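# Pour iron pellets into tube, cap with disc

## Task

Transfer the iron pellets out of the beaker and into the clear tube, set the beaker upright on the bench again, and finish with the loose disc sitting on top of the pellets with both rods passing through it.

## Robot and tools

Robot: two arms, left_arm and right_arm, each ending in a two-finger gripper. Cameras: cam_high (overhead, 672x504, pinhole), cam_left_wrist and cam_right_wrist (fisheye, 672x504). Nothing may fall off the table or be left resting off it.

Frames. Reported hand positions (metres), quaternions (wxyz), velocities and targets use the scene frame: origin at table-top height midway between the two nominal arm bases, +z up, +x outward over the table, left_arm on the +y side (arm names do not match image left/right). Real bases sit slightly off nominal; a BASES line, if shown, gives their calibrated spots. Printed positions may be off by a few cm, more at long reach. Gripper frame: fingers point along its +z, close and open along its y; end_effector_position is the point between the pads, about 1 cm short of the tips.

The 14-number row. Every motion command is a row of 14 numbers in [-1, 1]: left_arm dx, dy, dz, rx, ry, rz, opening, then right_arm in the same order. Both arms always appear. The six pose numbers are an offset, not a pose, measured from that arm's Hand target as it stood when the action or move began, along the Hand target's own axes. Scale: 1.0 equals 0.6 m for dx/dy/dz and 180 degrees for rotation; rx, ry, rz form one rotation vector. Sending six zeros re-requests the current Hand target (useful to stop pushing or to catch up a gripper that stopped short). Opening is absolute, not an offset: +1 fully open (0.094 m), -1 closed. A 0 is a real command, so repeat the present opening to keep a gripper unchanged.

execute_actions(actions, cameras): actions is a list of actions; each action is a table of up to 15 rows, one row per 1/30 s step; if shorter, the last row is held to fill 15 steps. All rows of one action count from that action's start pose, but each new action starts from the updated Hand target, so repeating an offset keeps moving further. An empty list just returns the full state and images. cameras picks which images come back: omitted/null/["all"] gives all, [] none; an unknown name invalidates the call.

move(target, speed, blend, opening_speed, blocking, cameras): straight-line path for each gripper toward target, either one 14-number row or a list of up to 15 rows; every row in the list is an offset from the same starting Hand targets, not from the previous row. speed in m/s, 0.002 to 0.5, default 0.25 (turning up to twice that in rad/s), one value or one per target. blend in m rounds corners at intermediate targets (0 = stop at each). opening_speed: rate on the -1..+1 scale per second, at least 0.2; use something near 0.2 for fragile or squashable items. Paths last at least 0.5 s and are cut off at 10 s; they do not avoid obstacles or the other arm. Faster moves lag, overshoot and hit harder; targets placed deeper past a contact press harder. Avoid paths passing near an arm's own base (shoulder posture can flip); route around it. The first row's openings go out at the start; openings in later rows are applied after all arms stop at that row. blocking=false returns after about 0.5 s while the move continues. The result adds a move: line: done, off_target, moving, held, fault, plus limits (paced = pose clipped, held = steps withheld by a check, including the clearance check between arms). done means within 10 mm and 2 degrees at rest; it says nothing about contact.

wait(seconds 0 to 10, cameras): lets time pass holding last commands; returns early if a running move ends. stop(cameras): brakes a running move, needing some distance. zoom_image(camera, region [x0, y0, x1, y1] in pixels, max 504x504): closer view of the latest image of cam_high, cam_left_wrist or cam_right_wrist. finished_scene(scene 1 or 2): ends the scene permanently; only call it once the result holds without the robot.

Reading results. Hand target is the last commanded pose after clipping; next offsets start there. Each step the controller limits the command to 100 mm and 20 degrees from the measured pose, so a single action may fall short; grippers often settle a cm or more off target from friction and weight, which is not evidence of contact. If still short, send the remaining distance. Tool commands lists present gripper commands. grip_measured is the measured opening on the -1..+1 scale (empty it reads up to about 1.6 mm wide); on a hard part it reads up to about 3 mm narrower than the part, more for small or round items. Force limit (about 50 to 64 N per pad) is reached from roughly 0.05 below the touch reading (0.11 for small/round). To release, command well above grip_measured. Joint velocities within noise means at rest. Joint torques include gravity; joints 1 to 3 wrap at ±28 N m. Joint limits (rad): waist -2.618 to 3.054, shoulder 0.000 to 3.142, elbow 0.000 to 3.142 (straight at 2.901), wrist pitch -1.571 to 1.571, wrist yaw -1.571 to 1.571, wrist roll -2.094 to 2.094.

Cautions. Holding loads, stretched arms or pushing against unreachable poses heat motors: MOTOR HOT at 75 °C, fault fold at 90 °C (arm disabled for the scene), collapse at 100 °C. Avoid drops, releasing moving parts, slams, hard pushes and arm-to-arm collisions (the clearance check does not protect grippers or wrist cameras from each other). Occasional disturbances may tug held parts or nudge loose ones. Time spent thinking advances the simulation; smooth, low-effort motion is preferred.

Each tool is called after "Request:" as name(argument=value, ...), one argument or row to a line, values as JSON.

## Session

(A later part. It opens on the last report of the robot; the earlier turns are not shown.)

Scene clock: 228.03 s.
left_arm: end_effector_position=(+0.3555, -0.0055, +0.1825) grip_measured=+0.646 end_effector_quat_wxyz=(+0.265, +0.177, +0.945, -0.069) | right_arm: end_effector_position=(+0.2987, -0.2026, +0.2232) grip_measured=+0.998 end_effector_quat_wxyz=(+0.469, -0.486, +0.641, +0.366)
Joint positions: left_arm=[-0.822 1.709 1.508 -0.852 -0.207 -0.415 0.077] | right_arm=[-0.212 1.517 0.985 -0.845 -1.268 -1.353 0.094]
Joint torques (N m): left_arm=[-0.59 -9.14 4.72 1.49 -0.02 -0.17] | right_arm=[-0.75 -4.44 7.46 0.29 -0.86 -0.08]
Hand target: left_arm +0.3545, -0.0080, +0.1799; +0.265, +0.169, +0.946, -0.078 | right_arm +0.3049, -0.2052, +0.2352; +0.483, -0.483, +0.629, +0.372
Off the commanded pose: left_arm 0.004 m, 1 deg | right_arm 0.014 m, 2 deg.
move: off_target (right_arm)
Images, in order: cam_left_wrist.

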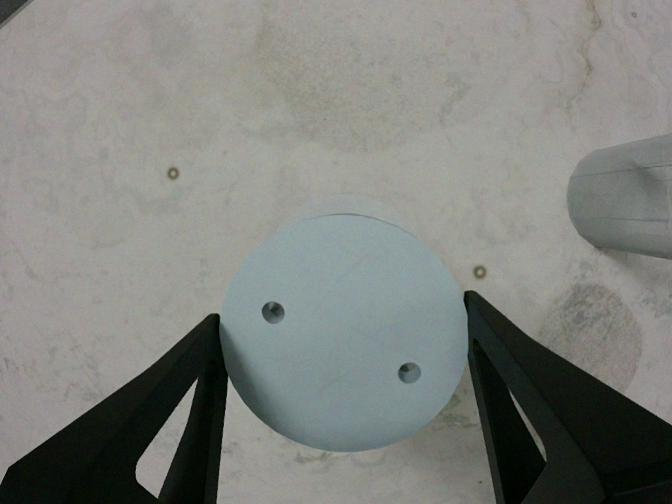

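Request:
move(
  target=[0.00642, 0.00235, -0.00712, 0, 0, 0, 0.58, 0, 0, 0, 0, 0, 0, 1.0],
  speed=0.03,
  cameras=["cam_left_wrist", "cam_right_wrist"],
)

Request:
zoom_image(
  camera="cam_left_wrist",
  region=[252, 292, 292, 332],
)

Request:
zoom_image(
  camera="cam_left_wrist",
  region=[389, 352, 429, 392],
)

Request:
zoom_image(
  camera="cam_right_wrist",
  region=[300, 50, 380, 130],
)

Scene clock: 231.70 s.
left_arm: end_effector_position=(+0.3542, -0.0052, +0.1824) grip_measured=+0.646 end_effector_quat_wxyz=(+0.269, +0.176, +0.944, -0.070) | right_arm: end_effector_position=(+0.2987, -0.2026, +0.2232) grip_measured=+0.998 end_effector_quat_wxyz=(+0.469, -0.486, +0.641, +0.366)
Joint positions: left_arm=[-0.825 1.698 1.491 -0.838 -0.21 -0.416 0.077] | right_arm=[-0.212 1.517 0.985 -0.845 -1.268 -1.353 0.094]
Joint torques (N m): left_arm=[-0.59 -9.83 4.77 1.35 0 -0.19] | right_arm=[-0.66 -4.52 7.43 0.3 -0.86 -0.07]
Hand target: left_arm +0.3498, -0.0046, +0.1814; +0.265, +0.169, +0.946, -0.078 | right_arm +0.3049, -0.2052, +0.2352; +0.483, -0.483, +0.629, +0.372
Off the commanded pose: left_arm 0.004 m, 1 deg | right_arm 0.014 m, 2 deg.
move: off_target (right_arm)
Images, in order: cam_left_wrist, cam_right_wrist.

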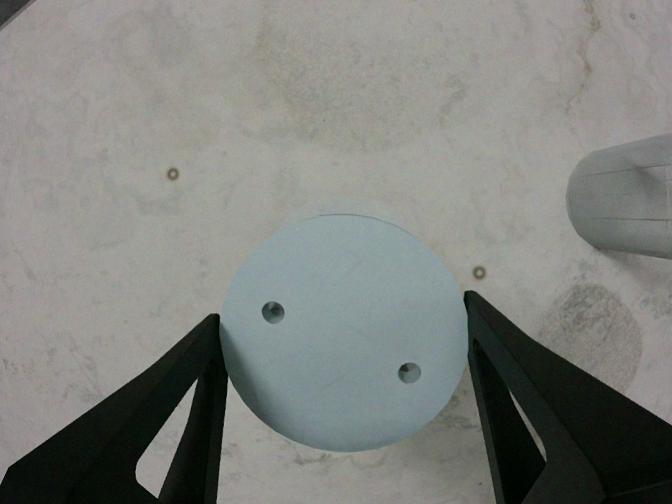

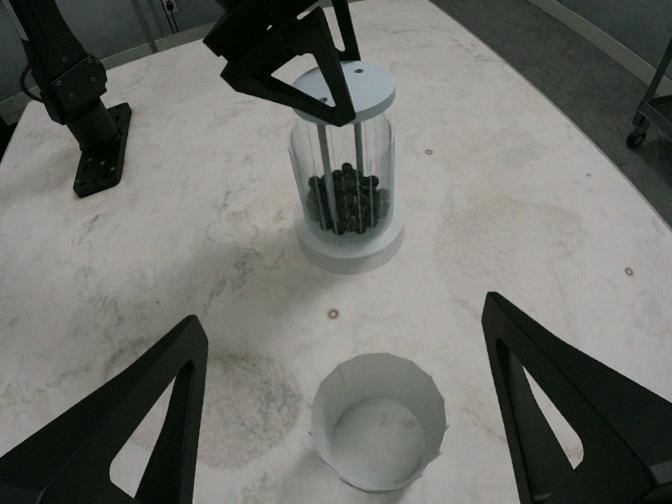

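Scaled by 12.600 from the camera's 672x504 image, which has a finer 960x720 frame.

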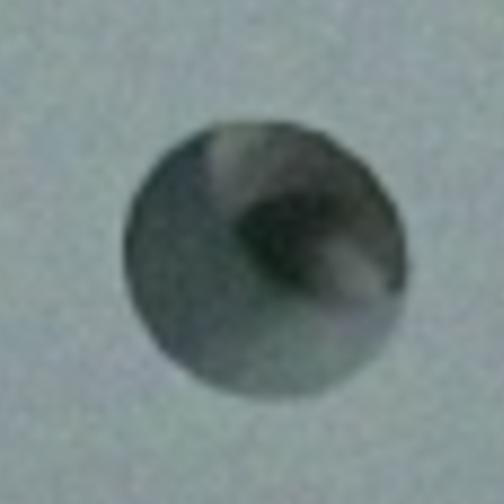

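Scaled by 12.600 from the camera's 672x504 image, which has a finer 960x720 frame.

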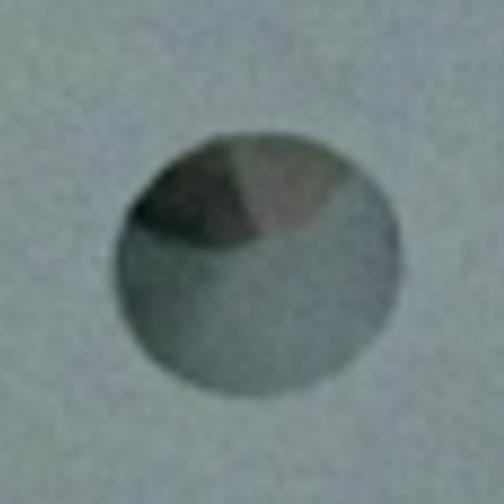

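Scaled by 6.300 from the camera's 672x504 image, which has a finer 960x720 frame.

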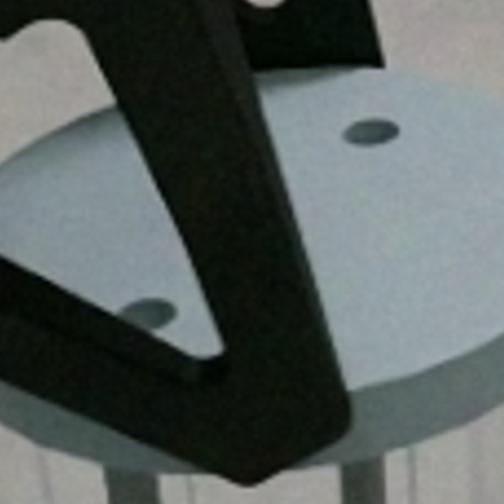

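Request:
move(
  target=[0.00268, 0.00248, -0.00893, 0, 0, 0, 0.58, 0, 0, 0, 0, 0, 0, 1.0],
  speed=0.03,
  cameras=["cam_left_wrist", "cam_right_wrist"],
)

Request:
zoom_image(
  camera="cam_left_wrist",
  region=[252, 292, 292, 332],
)

Request:
zoom_image(
  camera="cam_left_wrist",
  region=[389, 352, 429, 392],
)

Request:
zoom_image(
  camera="cam_right_wrist",
  region=[300, 50, 380, 130],
)

Scene clock: 235.13 s.
left_arm: end_effector_position=(+0.3537, -0.0055, +0.1826) grip_measured=+0.646 end_effector_quat_wxyz=(+0.269, +0.176, +0.944, -0.073) | right_arm: end_effector_position=(+0.2987, -0.2026, +0.2232) grip_measured=+0.998 end_effector_quat_wxyz=(+0.469, -0.486, +0.641, +0.366)
Joint positions: left_arm=[-0.825 1.694 1.485 -0.832 -0.207 -0.416 0.077] | right_arm=[-0.212 1.517 0.985 -0.845 -1.268 -1.353 0.094]
Joint torques (N m): left_arm=[-0.7 -10.97 4.98 1.19 0 -0.16] | right_arm=[-0.66 -4.59 7.51 0.31 -0.87 -0.11]
Hand target: left_arm +0.3465, -0.0015, +0.1851; +0.265, +0.169, +0.946, -0.078 | right_arm +0.3049, -0.2052, +0.2352; +0.483, -0.483, +0.629, +0.372
Off the commanded pose: left_arm 0.009 m, 1 deg | right_arm 0.014 m, 2 deg.
move: off_target (right_arm)
Images, in order: cam_left_wrist, cam_right_wrist.

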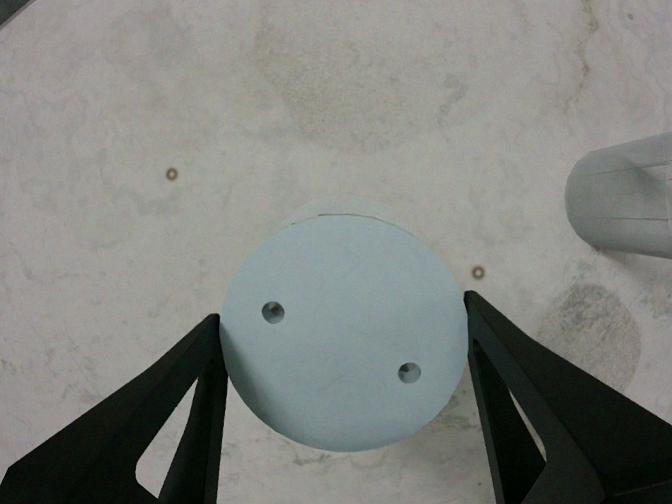

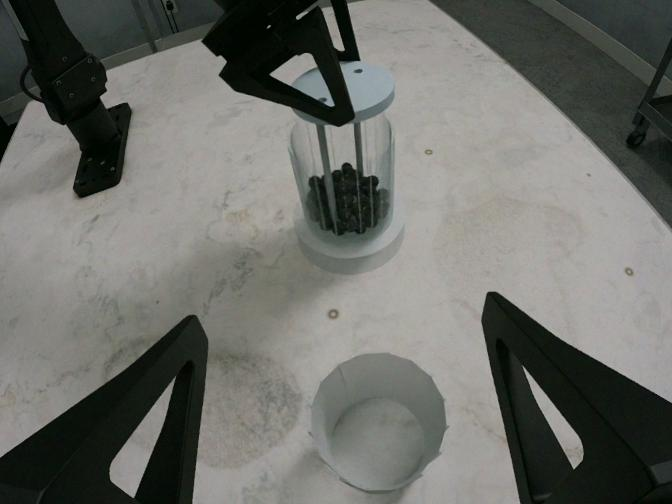

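Scaled by 12.600 from the camera's 672x504 image, which has a finer 960x720 frame.

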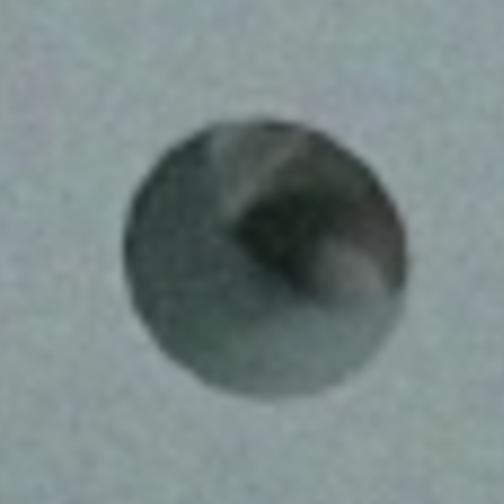

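Scaled by 12.600 from the camera's 672x504 image, which has a finer 960x720 frame.

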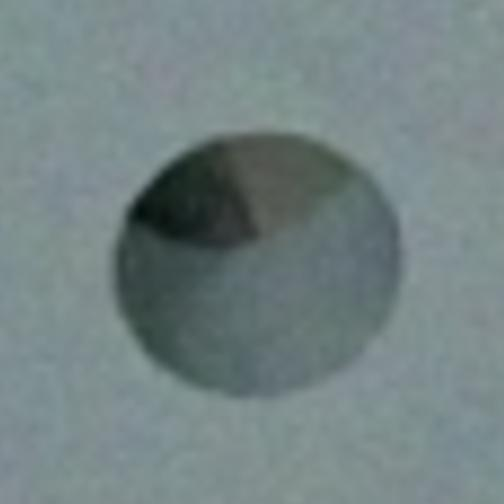

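Scaled by 6.300 from the camera's 672x504 image, which has a finer 960x720 frame.

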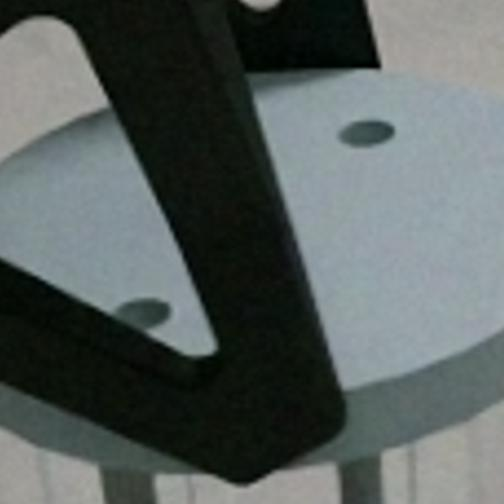

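Request:
move(
  target=[0.00268, 0.00248, -0.00893, 0, 0, 0, 0.58, 0, 0, 0, 0, 0, 0, 1.0],
  speed=0.03,
  cameras=["cam_left_wrist", "cam_right_wrist"],
)

Request:
zoom_image(
  camera="cam_left_wrist",
  region=[252, 292, 292, 332],
)

Request:
zoom_image(
  camera="cam_left_wrist",
  region=[389, 352, 429, 392],
)

Request:
zoom_image(
  camera="cam_right_wrist",
  region=[300, 50, 380, 130],
)

Scene clock: 238.27 s.
left_arm: end_effector_position=(+0.3531, -0.0036, +0.1829) grip_measured=+0.646 end_effector_quat_wxyz=(+0.269, +0.175, +0.944, -0.074) | right_arm: end_effector_position=(+0.2987, -0.2026, +0.2232) grip_measured=+0.998 end_effector_quat_wxyz=(+0.469, -0.486, +0.641, +0.366)
Joint positions: left_arm=[-0.822 1.686 1.477 -0.83 -0.204 -0.416 0.077] | right_arm=[-0.212 1.517 0.985 -0.845 -1.268 -1.353 0.094]
Joint torques (N m): left_arm=[-0.88 -11.74 5.26 1.03 0.03 -0.19] | right_arm=[-0.59 -4.57 7.38 0.29 -0.87 -0.08]
Hand target: left_arm +0.3432, +0.0016, +0.1887; +0.265, +0.169, +0.946, -0.078 | right_arm +0.3049, -0.2052, +0.2352; +0.483, -0.483, +0.629, +0.372
Off the commanded pose: left_arm 0.013 m, 1 deg | right_arm 0.014 m, 2 deg.
move: off_target (left_arm, right_arm)
Images, in order: cam_left_wrist, cam_right_wrist.

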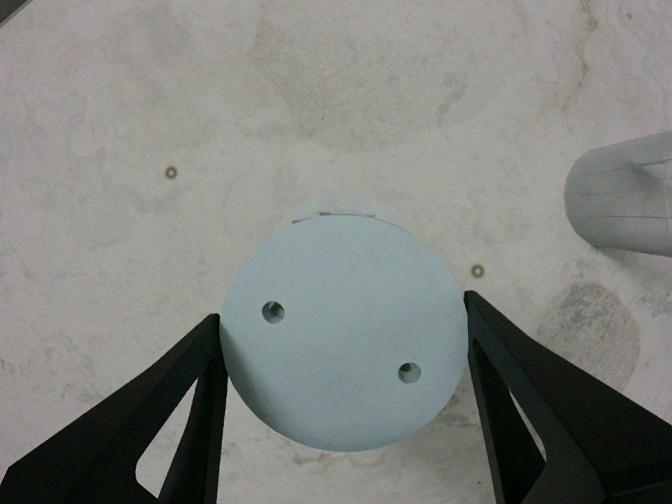

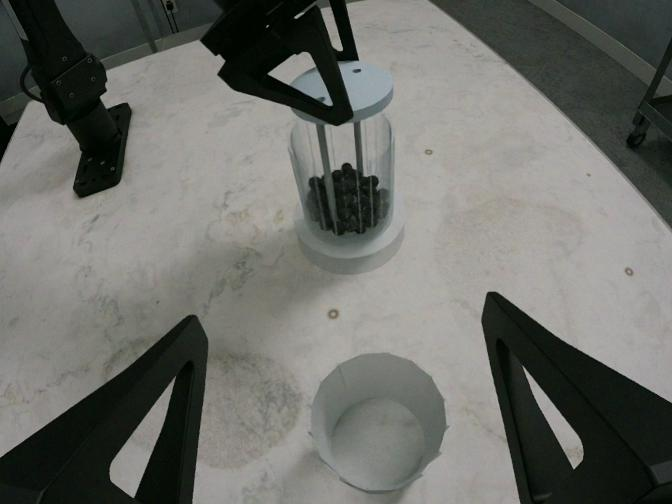

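Scaled by 12.600 from the camera's 672x504 image, which has a finer 960x720 frame.

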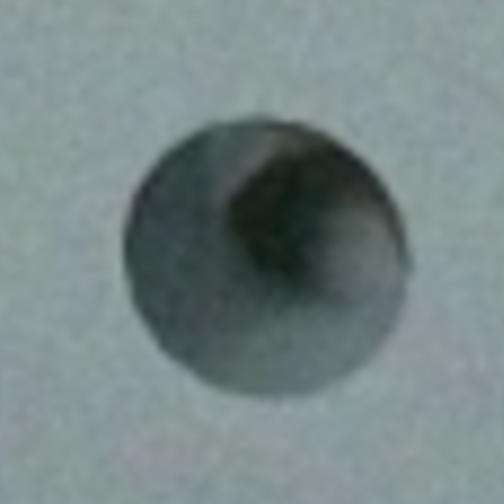

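Scaled by 12.600 from the camera's 672x504 image, which has a finer 960x720 frame.

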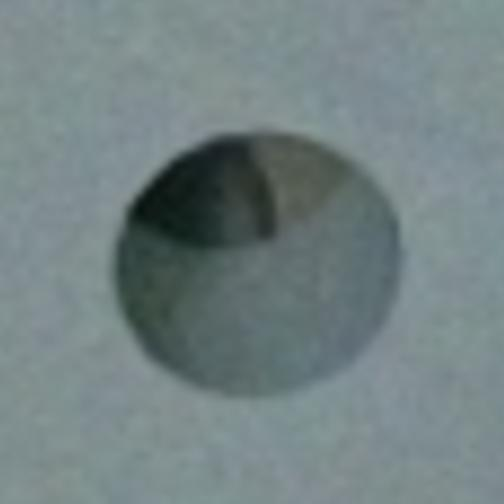

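Scaled by 6.300 from the camera's 672x504 image, which has a finer 960x720 frame.

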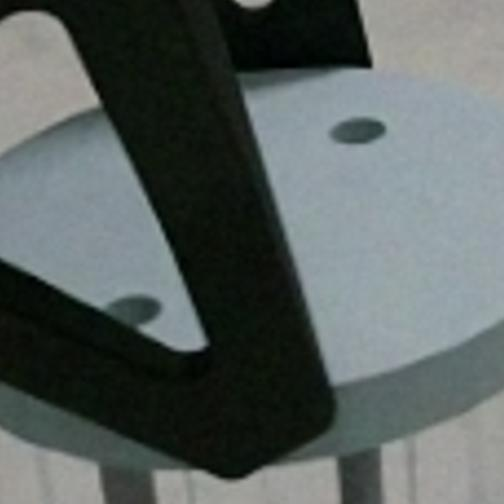

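Request:
move(
  target=[0.00112, 0.0019, -0.00672, 0.00147, 0.00016, 0.00235, 0.58, 0, 0, 0, 0, 0, 0, 1.0],
  speed=0.03,
  cameras=["cam_left_wrist"],
)

Request:
zoom_image(
  camera="cam_left_wrist",
  region=[252, 292, 292, 332],
)

Request:
zoom_image(
  camera="cam_left_wrist",
  region=[389, 352, 429, 392],
)

Scene clock: 241.43 s.
left_arm: end_effector_position=(+0.3505, -0.0018, +0.1808) grip_measured=+0.646 end_effector_quat_wxyz=(+0.264, +0.176, +0.945, -0.075) | right_arm: end_effector_position=(+0.2987, -0.2026, +0.2232) grip_measured=+0.998 end_effector_quat_wxyz=(+0.469, -0.486, +0.641, +0.366)
Joint positions: left_arm=[-0.821 1.68 1.467 -0.833 -0.196 -0.418 0.077] | right_arm=[-0.212 1.517 0.985 -0.845 -1.268 -1.353 0.094]
Joint torques (N m): left_arm=[-0.68 -12.4 5.96 1.02 0.01 -0.04] | right_arm=[-0.65 -4.51 7.43 0.28 -0.85 -0.12]
Hand target: left_arm +0.3412, +0.0038, +0.1916; +0.265, +0.173, +0.945, -0.080 | right_arm +0.3049, -0.2052, +0.2352; +0.483, -0.483, +0.629, +0.372
Off the commanded pose: left_arm 0.015 m, 1 deg | right_arm 0.014 m, 2 deg.
move: off_target (left_arm, right_arm)
Images, in order: cam_left_wrist.

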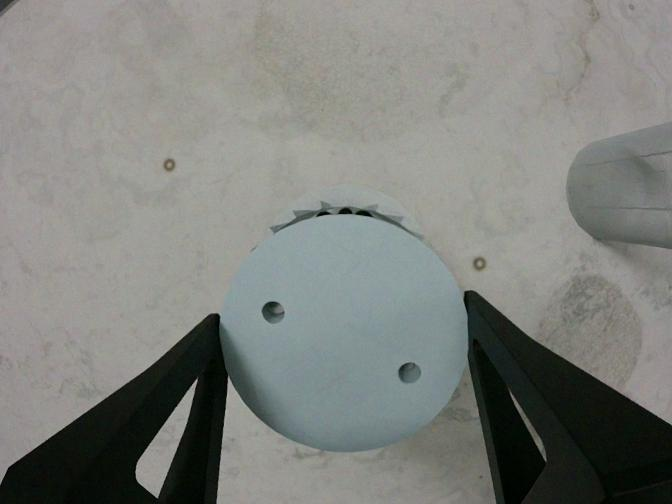

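Scaled by 12.600 from the camera's 672x504 image, which has a finer 960x720 frame.

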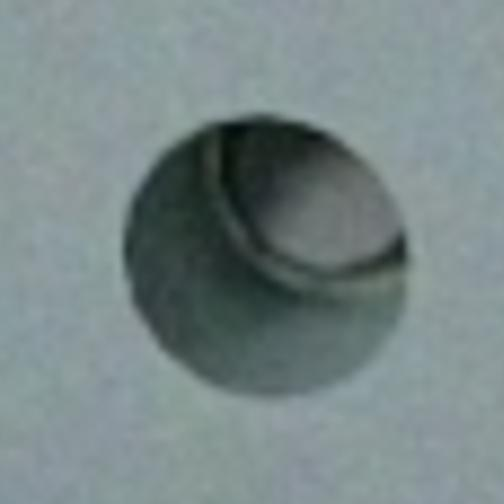

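Scaled by 12.600 from the camera's 672x504 image, which has a finer 960x720 frame.

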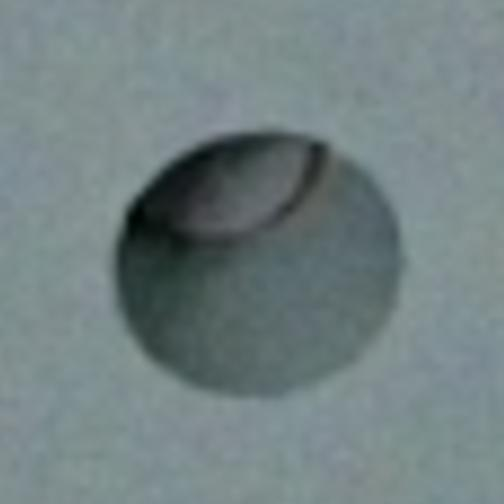

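Request:
move(
  target=[0.0001, -0.0001, 0.0277, 0.00147, 0.00017, 0.00235, 0.58, 0, 0, 0, 0, 0, 0, 1.0],
  speed=0.03,
  cameras=["cam_left_wrist", "cam_right_wrist"],
)

Request:
zoom_image(
  camera="cam_left_wrist",
  region=[252, 292, 292, 332],
)

Request:
zoom_image(
  camera="cam_left_wrist",
  region=[389, 352, 429, 392],
)

Request:
zoom_image(
  camera="cam_right_wrist",
  region=[300, 50, 380, 130],
)

Scene clock: 247.63 s.
left_arm: end_effector_position=(+0.3505, -0.0019, +0.1747) grip_measured=+0.646 end_effector_quat_wxyz=(+0.262, +0.177, +0.945, -0.077) | right_arm: end_effector_position=(+0.2987, -0.2026, +0.2232) grip_measured=+0.998 end_effector_quat_wxyz=(+0.469, -0.486, +0.641, +0.366)
Joint positions: left_arm=[-0.818 1.68 1.444 -0.81 -0.189 -0.413 0.077] | right_arm=[-0.212 1.517 0.985 -0.845 -1.268 -1.353 0.094]
Joint torques (N m): left_arm=[0.4 -9.78 5.45 1.36 -0.02 0.04] | right_arm=[-0.69 -4.59 7.58 0.27 -0.84 -0.07]
Hand target: left_arm +0.3490, -0.0002, +0.1775; +0.264, +0.177, +0.945, -0.081 | right_arm +0.3049, -0.2052, +0.2352; +0.483, -0.483, +0.629, +0.372
Off the commanded pose: left_arm 0.004 m, 1 deg | right_arm 0.014 m, 2 deg.
move: off_target (right_arm)
Images, in order: cam_left_wrist, cam_right_wrist.

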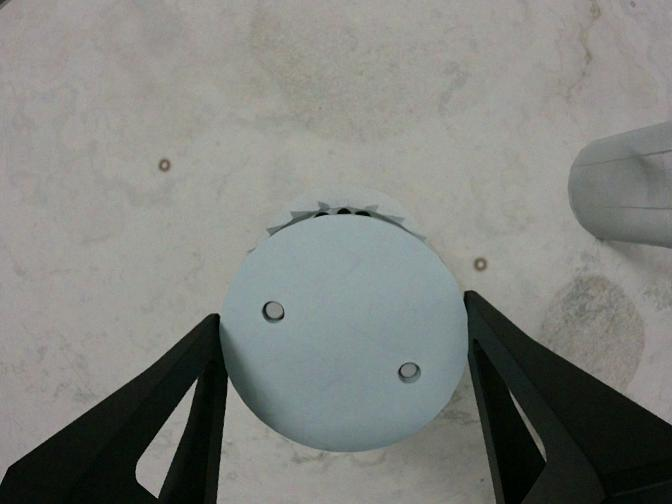

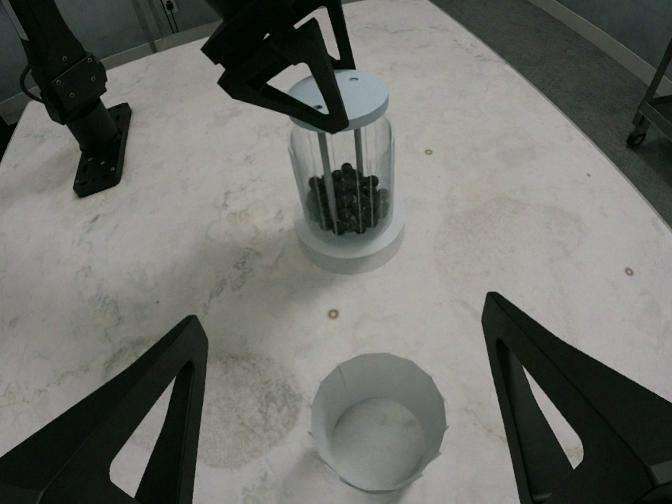

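Scaled by 12.600 from the camera's 672x504 image, which has a finer 960x720 frame.

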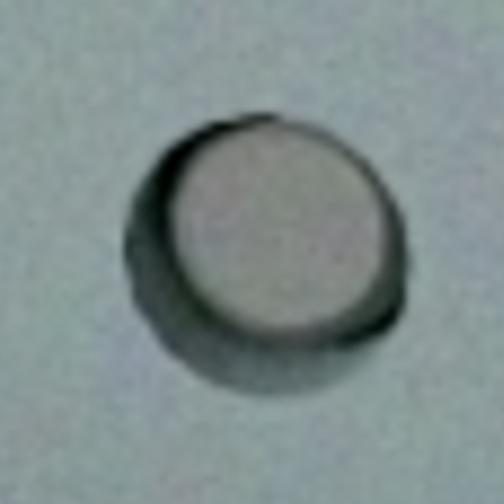

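Scaled by 12.600 from the camera's 672x504 image, which has a finer 960x720 frame.

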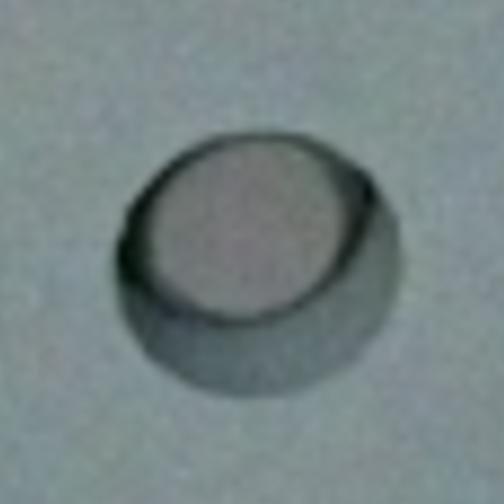

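Scaled by 6.300 from the camera's 672x504 image, which has a finer 960x720 frame.

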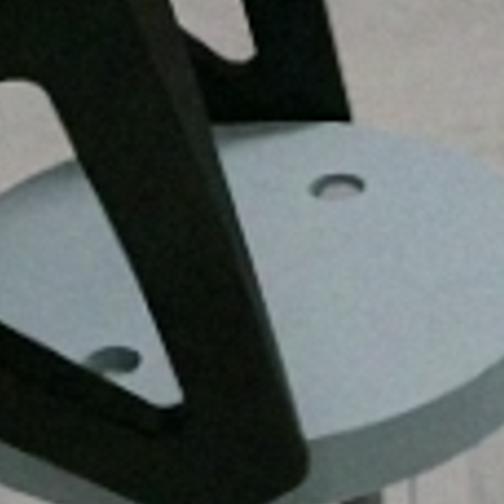

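Request:
move(
  target=[0.01143, 0.00129, 0.01839, 0, 0, 0, 0.58, 0, 0, 0, 0, 0, 0, 1.0],
  speed=0.025,
  cameras=["cam_left_wrist", "cam_right_wrist"],
)

Request:
zoom_image(
  camera="cam_right_wrist",
  region=[270, 50, 400, 180],
)

Scene clock: 250.07 s.
left_arm: end_effector_position=(+0.3506, -0.0024, +0.1627) grip_measured=+0.646 end_effector_quat_wxyz=(+0.263, +0.178, +0.945, -0.078) | right_arm: end_effector_position=(+0.2987, -0.2026, +0.2232) grip_measured=+0.998 end_effector_quat_wxyz=(+0.469, -0.486, +0.641, +0.366)
Joint positions: left_arm=[-0.818 1.68 1.395 -0.758 -0.187 -0.411 0.077] | right_arm=[-0.212 1.517 0.985 -0.845 -1.268 -1.353 0.094]
Joint torques (N m): left_arm=[0.42 -9.42 5.39 1.29 -0.03 0.03] | right_arm=[-0.68 -4.64 7.5 0.31 -0.85 -0.06]
Hand target: left_arm +0.3490, -0.0002, +0.1645; +0.264, +0.177, +0.945, -0.081 | right_arm +0.3049, -0.2052, +0.2352; +0.483, -0.483, +0.629, +0.372
Off the commanded pose: left_arm 0.003 m, 0 deg | right_arm 0.014 m, 2 deg.
move: off_target (right_arm)
Images, in order: cam_left_wrist, cam_right_wrist.

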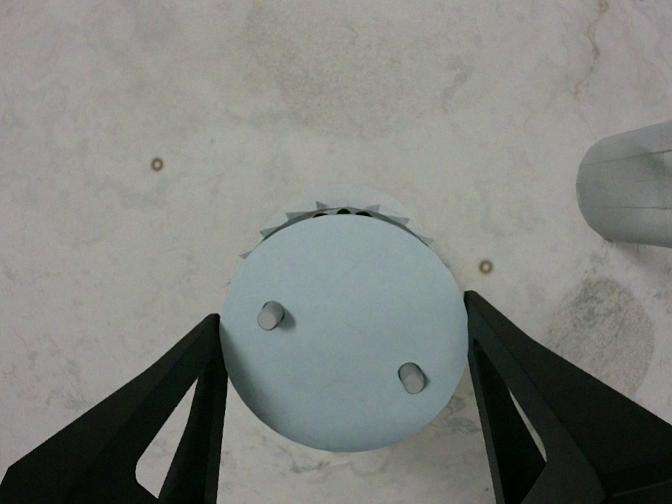

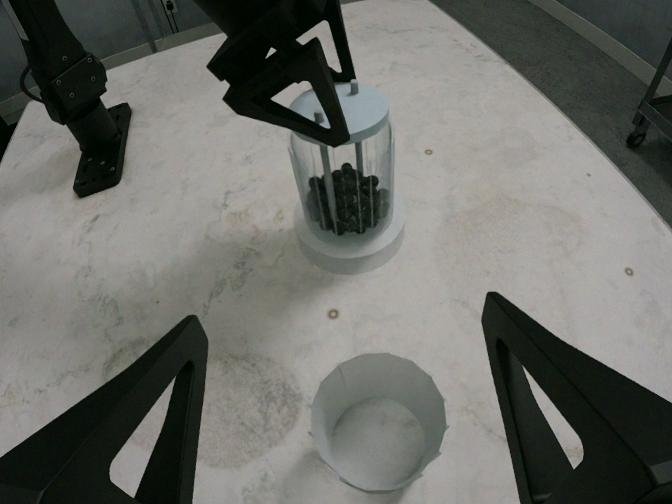

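Scaled by 3.877 from the camera's 672x504 image, which has a finer 960x720 frame.

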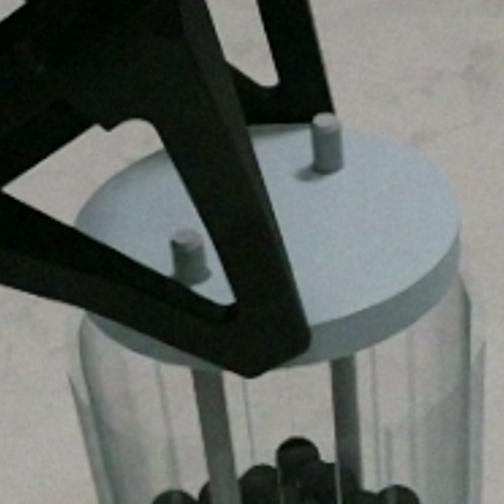

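Request:
move(
  target=[0.01275, 0.00144, 0.02051, 0, 0, 0, 0.58, 0, 0, 0, 0, 0, 0, 1.0],
  speed=0.025,
  cameras=["cam_left_wrist", "cam_right_wrist"],
)

Request:
zoom_image(
  camera="cam_right_wrist",
  region=[270, 60, 410, 200],
)

Request:
zoom_image(
  camera="cam_left_wrist",
  region=[200, 160, 500, 460],
)

Scene clock: 251.57 s.
left_arm: end_effector_position=(+0.3508, -0.0027, +0.1503) grip_measured=+0.646 end_effector_quat_wxyz=(+0.266, +0.178, +0.944, -0.080) | right_arm: end_effector_position=(+0.2987, -0.2026, +0.2232) grip_measured=+0.998 end_effector_quat_wxyz=(+0.469, -0.486, +0.641, +0.366)
Joint positions: left_arm=[-0.818 1.68 1.342 -0.7 -0.187 -0.41 0.077] | right_arm=[-0.212 1.517 0.985 -0.845 -1.268 -1.353 0.094]
Joint torques (N m): left_arm=[0.44 -9.21 5.38 1.29 0.02 -0.02] | right_arm=[-0.65 -4.57 7.41 0.31 -0.87 -0.09]
Hand target: left_arm +0.3490, -0.0002, +0.1500; +0.264, +0.177, +0.945, -0.081 | right_arm +0.3049, -0.2052, +0.2352; +0.483, -0.483, +0.629, +0.372
Off the commanded pose: left_arm 0.003 m, 0 deg | right_arm 0.014 m, 2 deg.
move: off_target (right_arm)
Images, in order: cam_left_wrist, cam_right_wrist.

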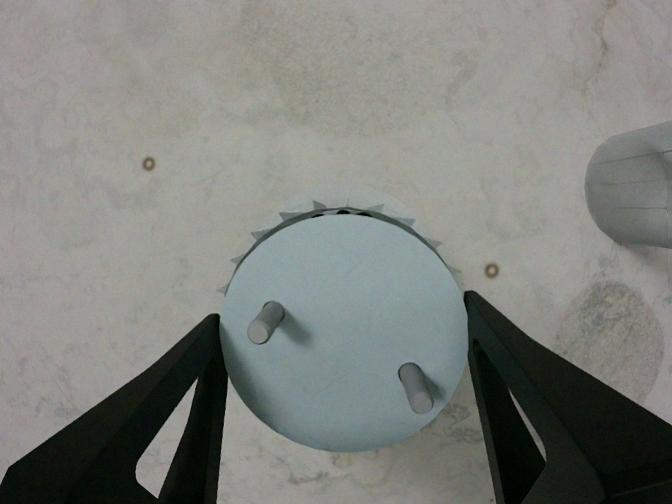

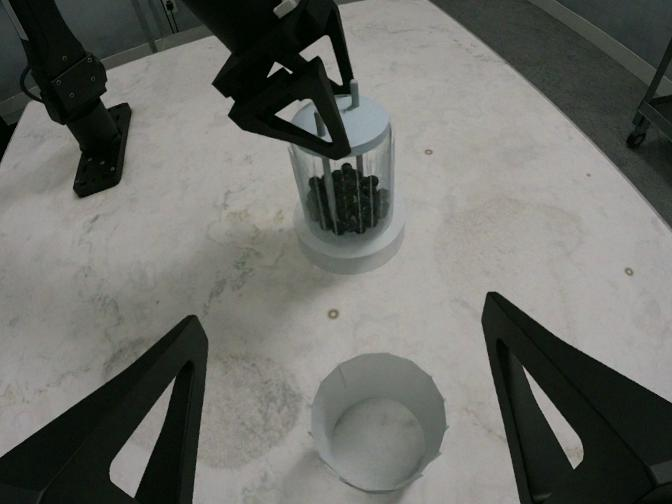

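Scaled by 3.600 from the camera's 672x504 image, which has a finer 960x720 frame.

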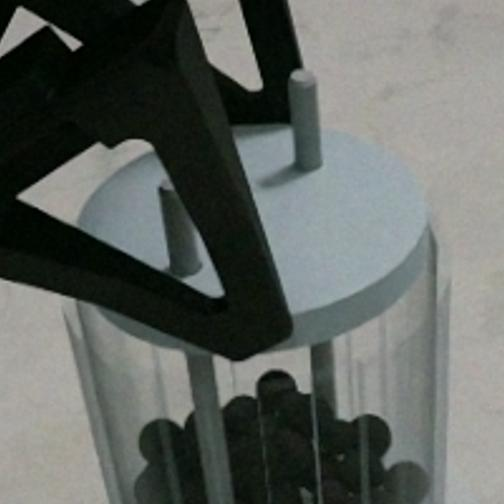

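Scaled by 1.680 from the camera's 672x504 image, which has a finer 960x720 frame.

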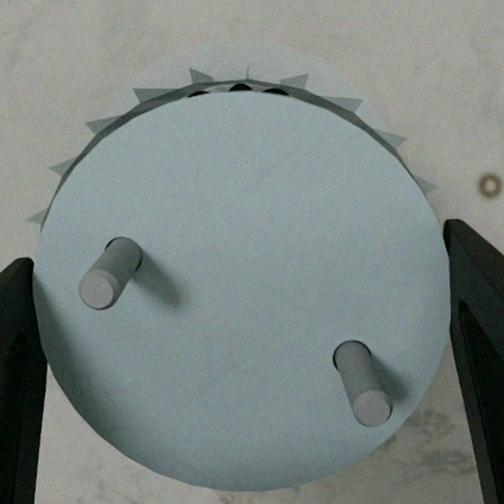

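Request:
move(
  target=[0, 0, 0, 0, 0, 0, 0.95, 0, 0, 0, 0, 0, 0, 1.0],
  opening_speed=0.3,
  cameras=["cam_left_wrist", "cam_right_wrist"],
)

Request:
zoom_image(
  camera="cam_right_wrist",
  region=[270, 60, 410, 240],
)

Scene clock: 254.60 s.
left_arm: end_effector_position=(+0.3451, -0.0076, +0.1478) grip_measured=+0.948 end_effector_quat_wxyz=(+0.258, +0.185, +0.944, -0.090) | right_arm: end_effector_position=(+0.2987, -0.2026, +0.2232) grip_measured=+0.998 end_effector_quat_wxyz=(+0.469, -0.486, +0.641, +0.366)
Joint positions: left_arm=[-0.825 1.68 1.336 -0.697 -0.162 -0.41 0.092] | right_arm=[-0.212 1.517 0.985 -0.845 -1.268 -1.353 0.094]
Joint torques (N m): left_arm=[0.49 -9.46 6.15 1.35 -0.19 0.02] | right_arm=[-0.7 -4.59 7.46 0.29 -0.85 -0.08]
Hand target: left_arm +0.3490, -0.0002, +0.1500; +0.264, +0.177, +0.945, -0.081 | right_arm +0.3049, -0.2052, +0.2352; +0.483, -0.483, +0.629, +0.372
Off the commanded pose: left_arm 0.009 m, 2 deg | right_arm 0.014 m, 2 deg.
move: off_target (right_arm)
Images, in order: cam_left_wrist, cam_right_wrist.

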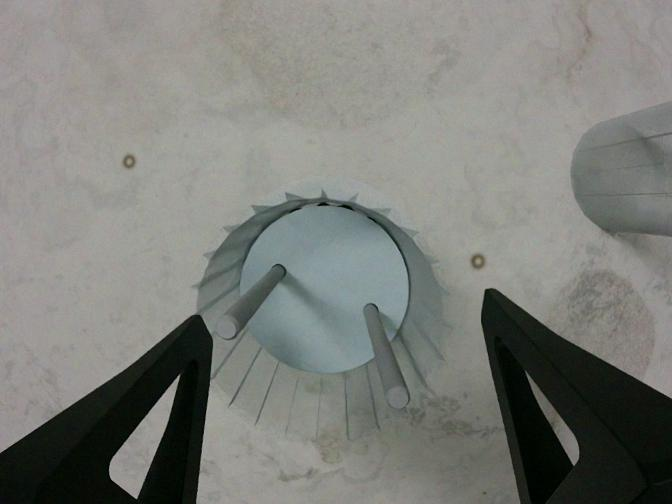

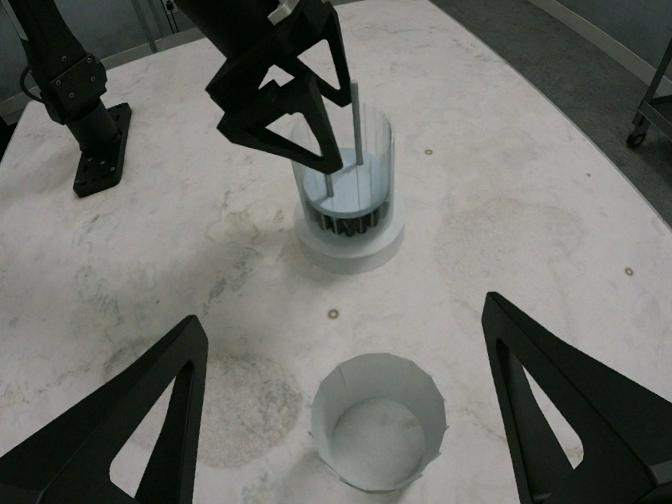

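Scaled by 2.800 from the camera's 672x504 image, which has a finer 960x720 frame.

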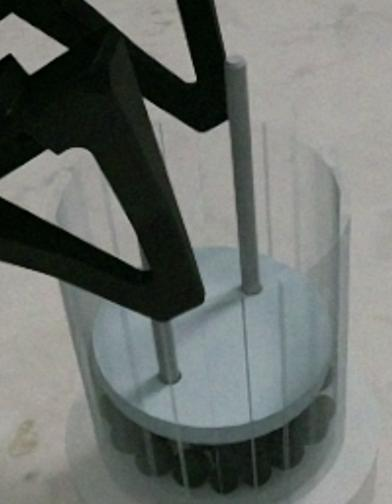

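Request:
move(
  target=[-0.06156, -0.00696, -0.09902, 0, 0, 0, 0.95, 0, 0, 0, 0, 0, 0, 1.0],
  speed=0.1,
)

Request:
zoom_image(
  camera="cam_right_wrist",
  region=[270, 60, 430, 280],
)

Request:
zoom_image(
  camera="cam_left_wrist",
  region=[180, 150, 500, 450],
)

Scene clock: 257.03 s.
left_arm: end_effector_position=(+0.3452, -0.0051, +0.2127) grip_measured=+0.948 end_effector_quat_wxyz=(+0.259, +0.184, +0.944, -0.087) | right_arm: end_effector_position=(+0.2987, -0.2026, +0.2232) grip_measured=+0.998 end_effector_quat_wxyz=(+0.469, -0.486, +0.641, +0.366)
Joint positions: left_arm=[-0.824 1.68 1.594 -0.955 -0.169 -0.41 0.092] | right_arm=[-0.212 1.517 0.985 -0.845 -1.268 -1.353 0.094]
Joint torques (N m): left_arm=[0.46 -8.17 8.47 1.1 -0.19 -0.03] | right_arm=[-0.55 -4.6 7.41 0.28 -0.88 -0.07]
Hand target: left_arm +0.3489, -0.0002, +0.2201; +0.264, +0.177, +0.945, -0.081 | right_arm +0.3049, -0.2052, +0.2352; +0.483, -0.483, +0.629, +0.372
Off the commanded pose: left_arm 0.010 m, 1 deg | right_arm 0.014 m, 2 deg.
move: off_target (right_arm)

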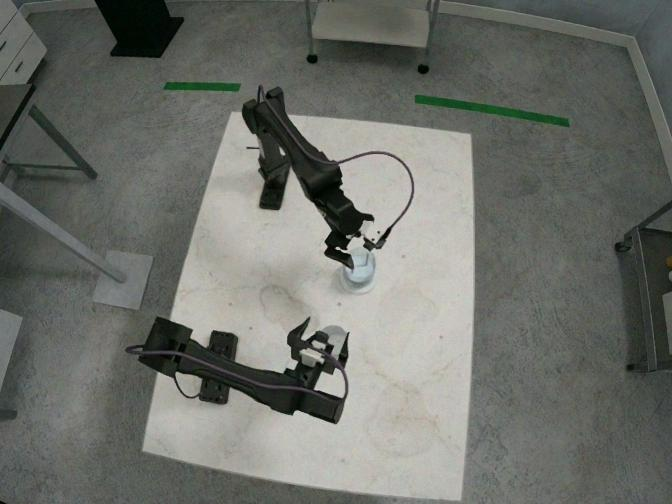

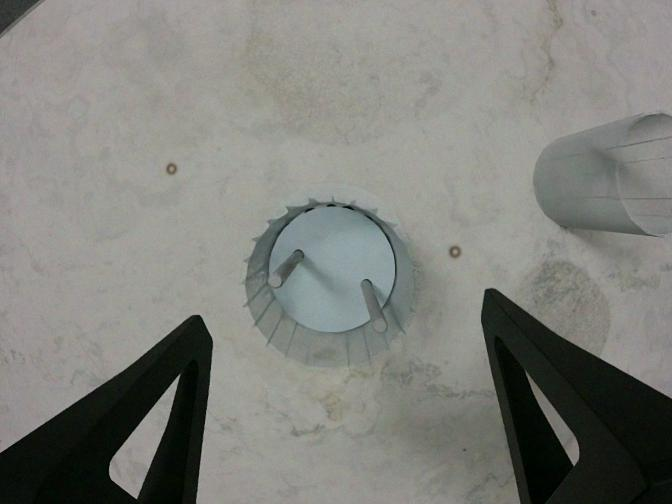

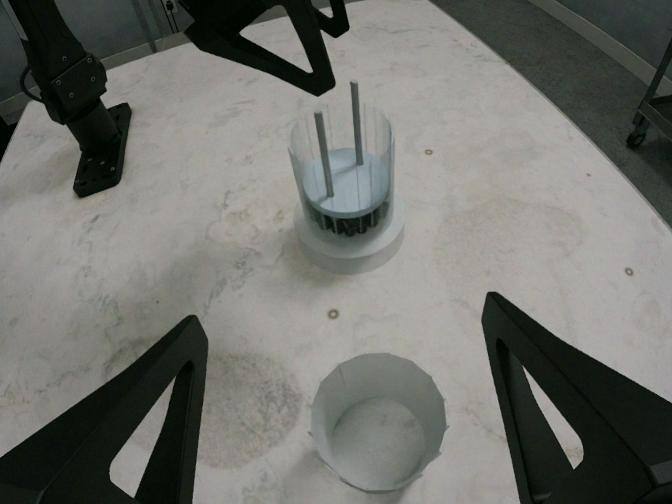

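Scaled by 2.291 from the camera's 672x504 image, which has a finer 960x720 frame.

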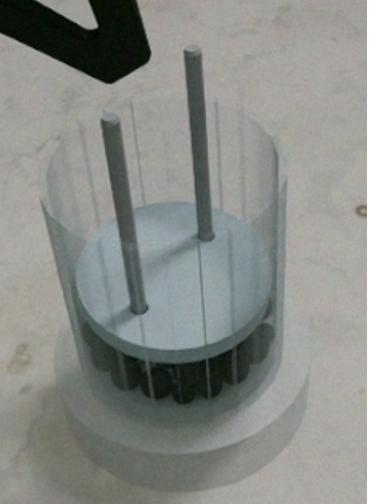

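Scaled by 1.575 from the camera's 672x504 image, which has a finer 960x720 frame.

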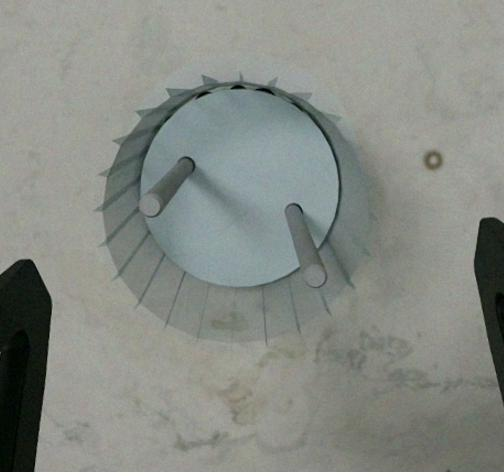

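Request:
finished_scene(
  scene=2,
)

The scene is finished: the task was done.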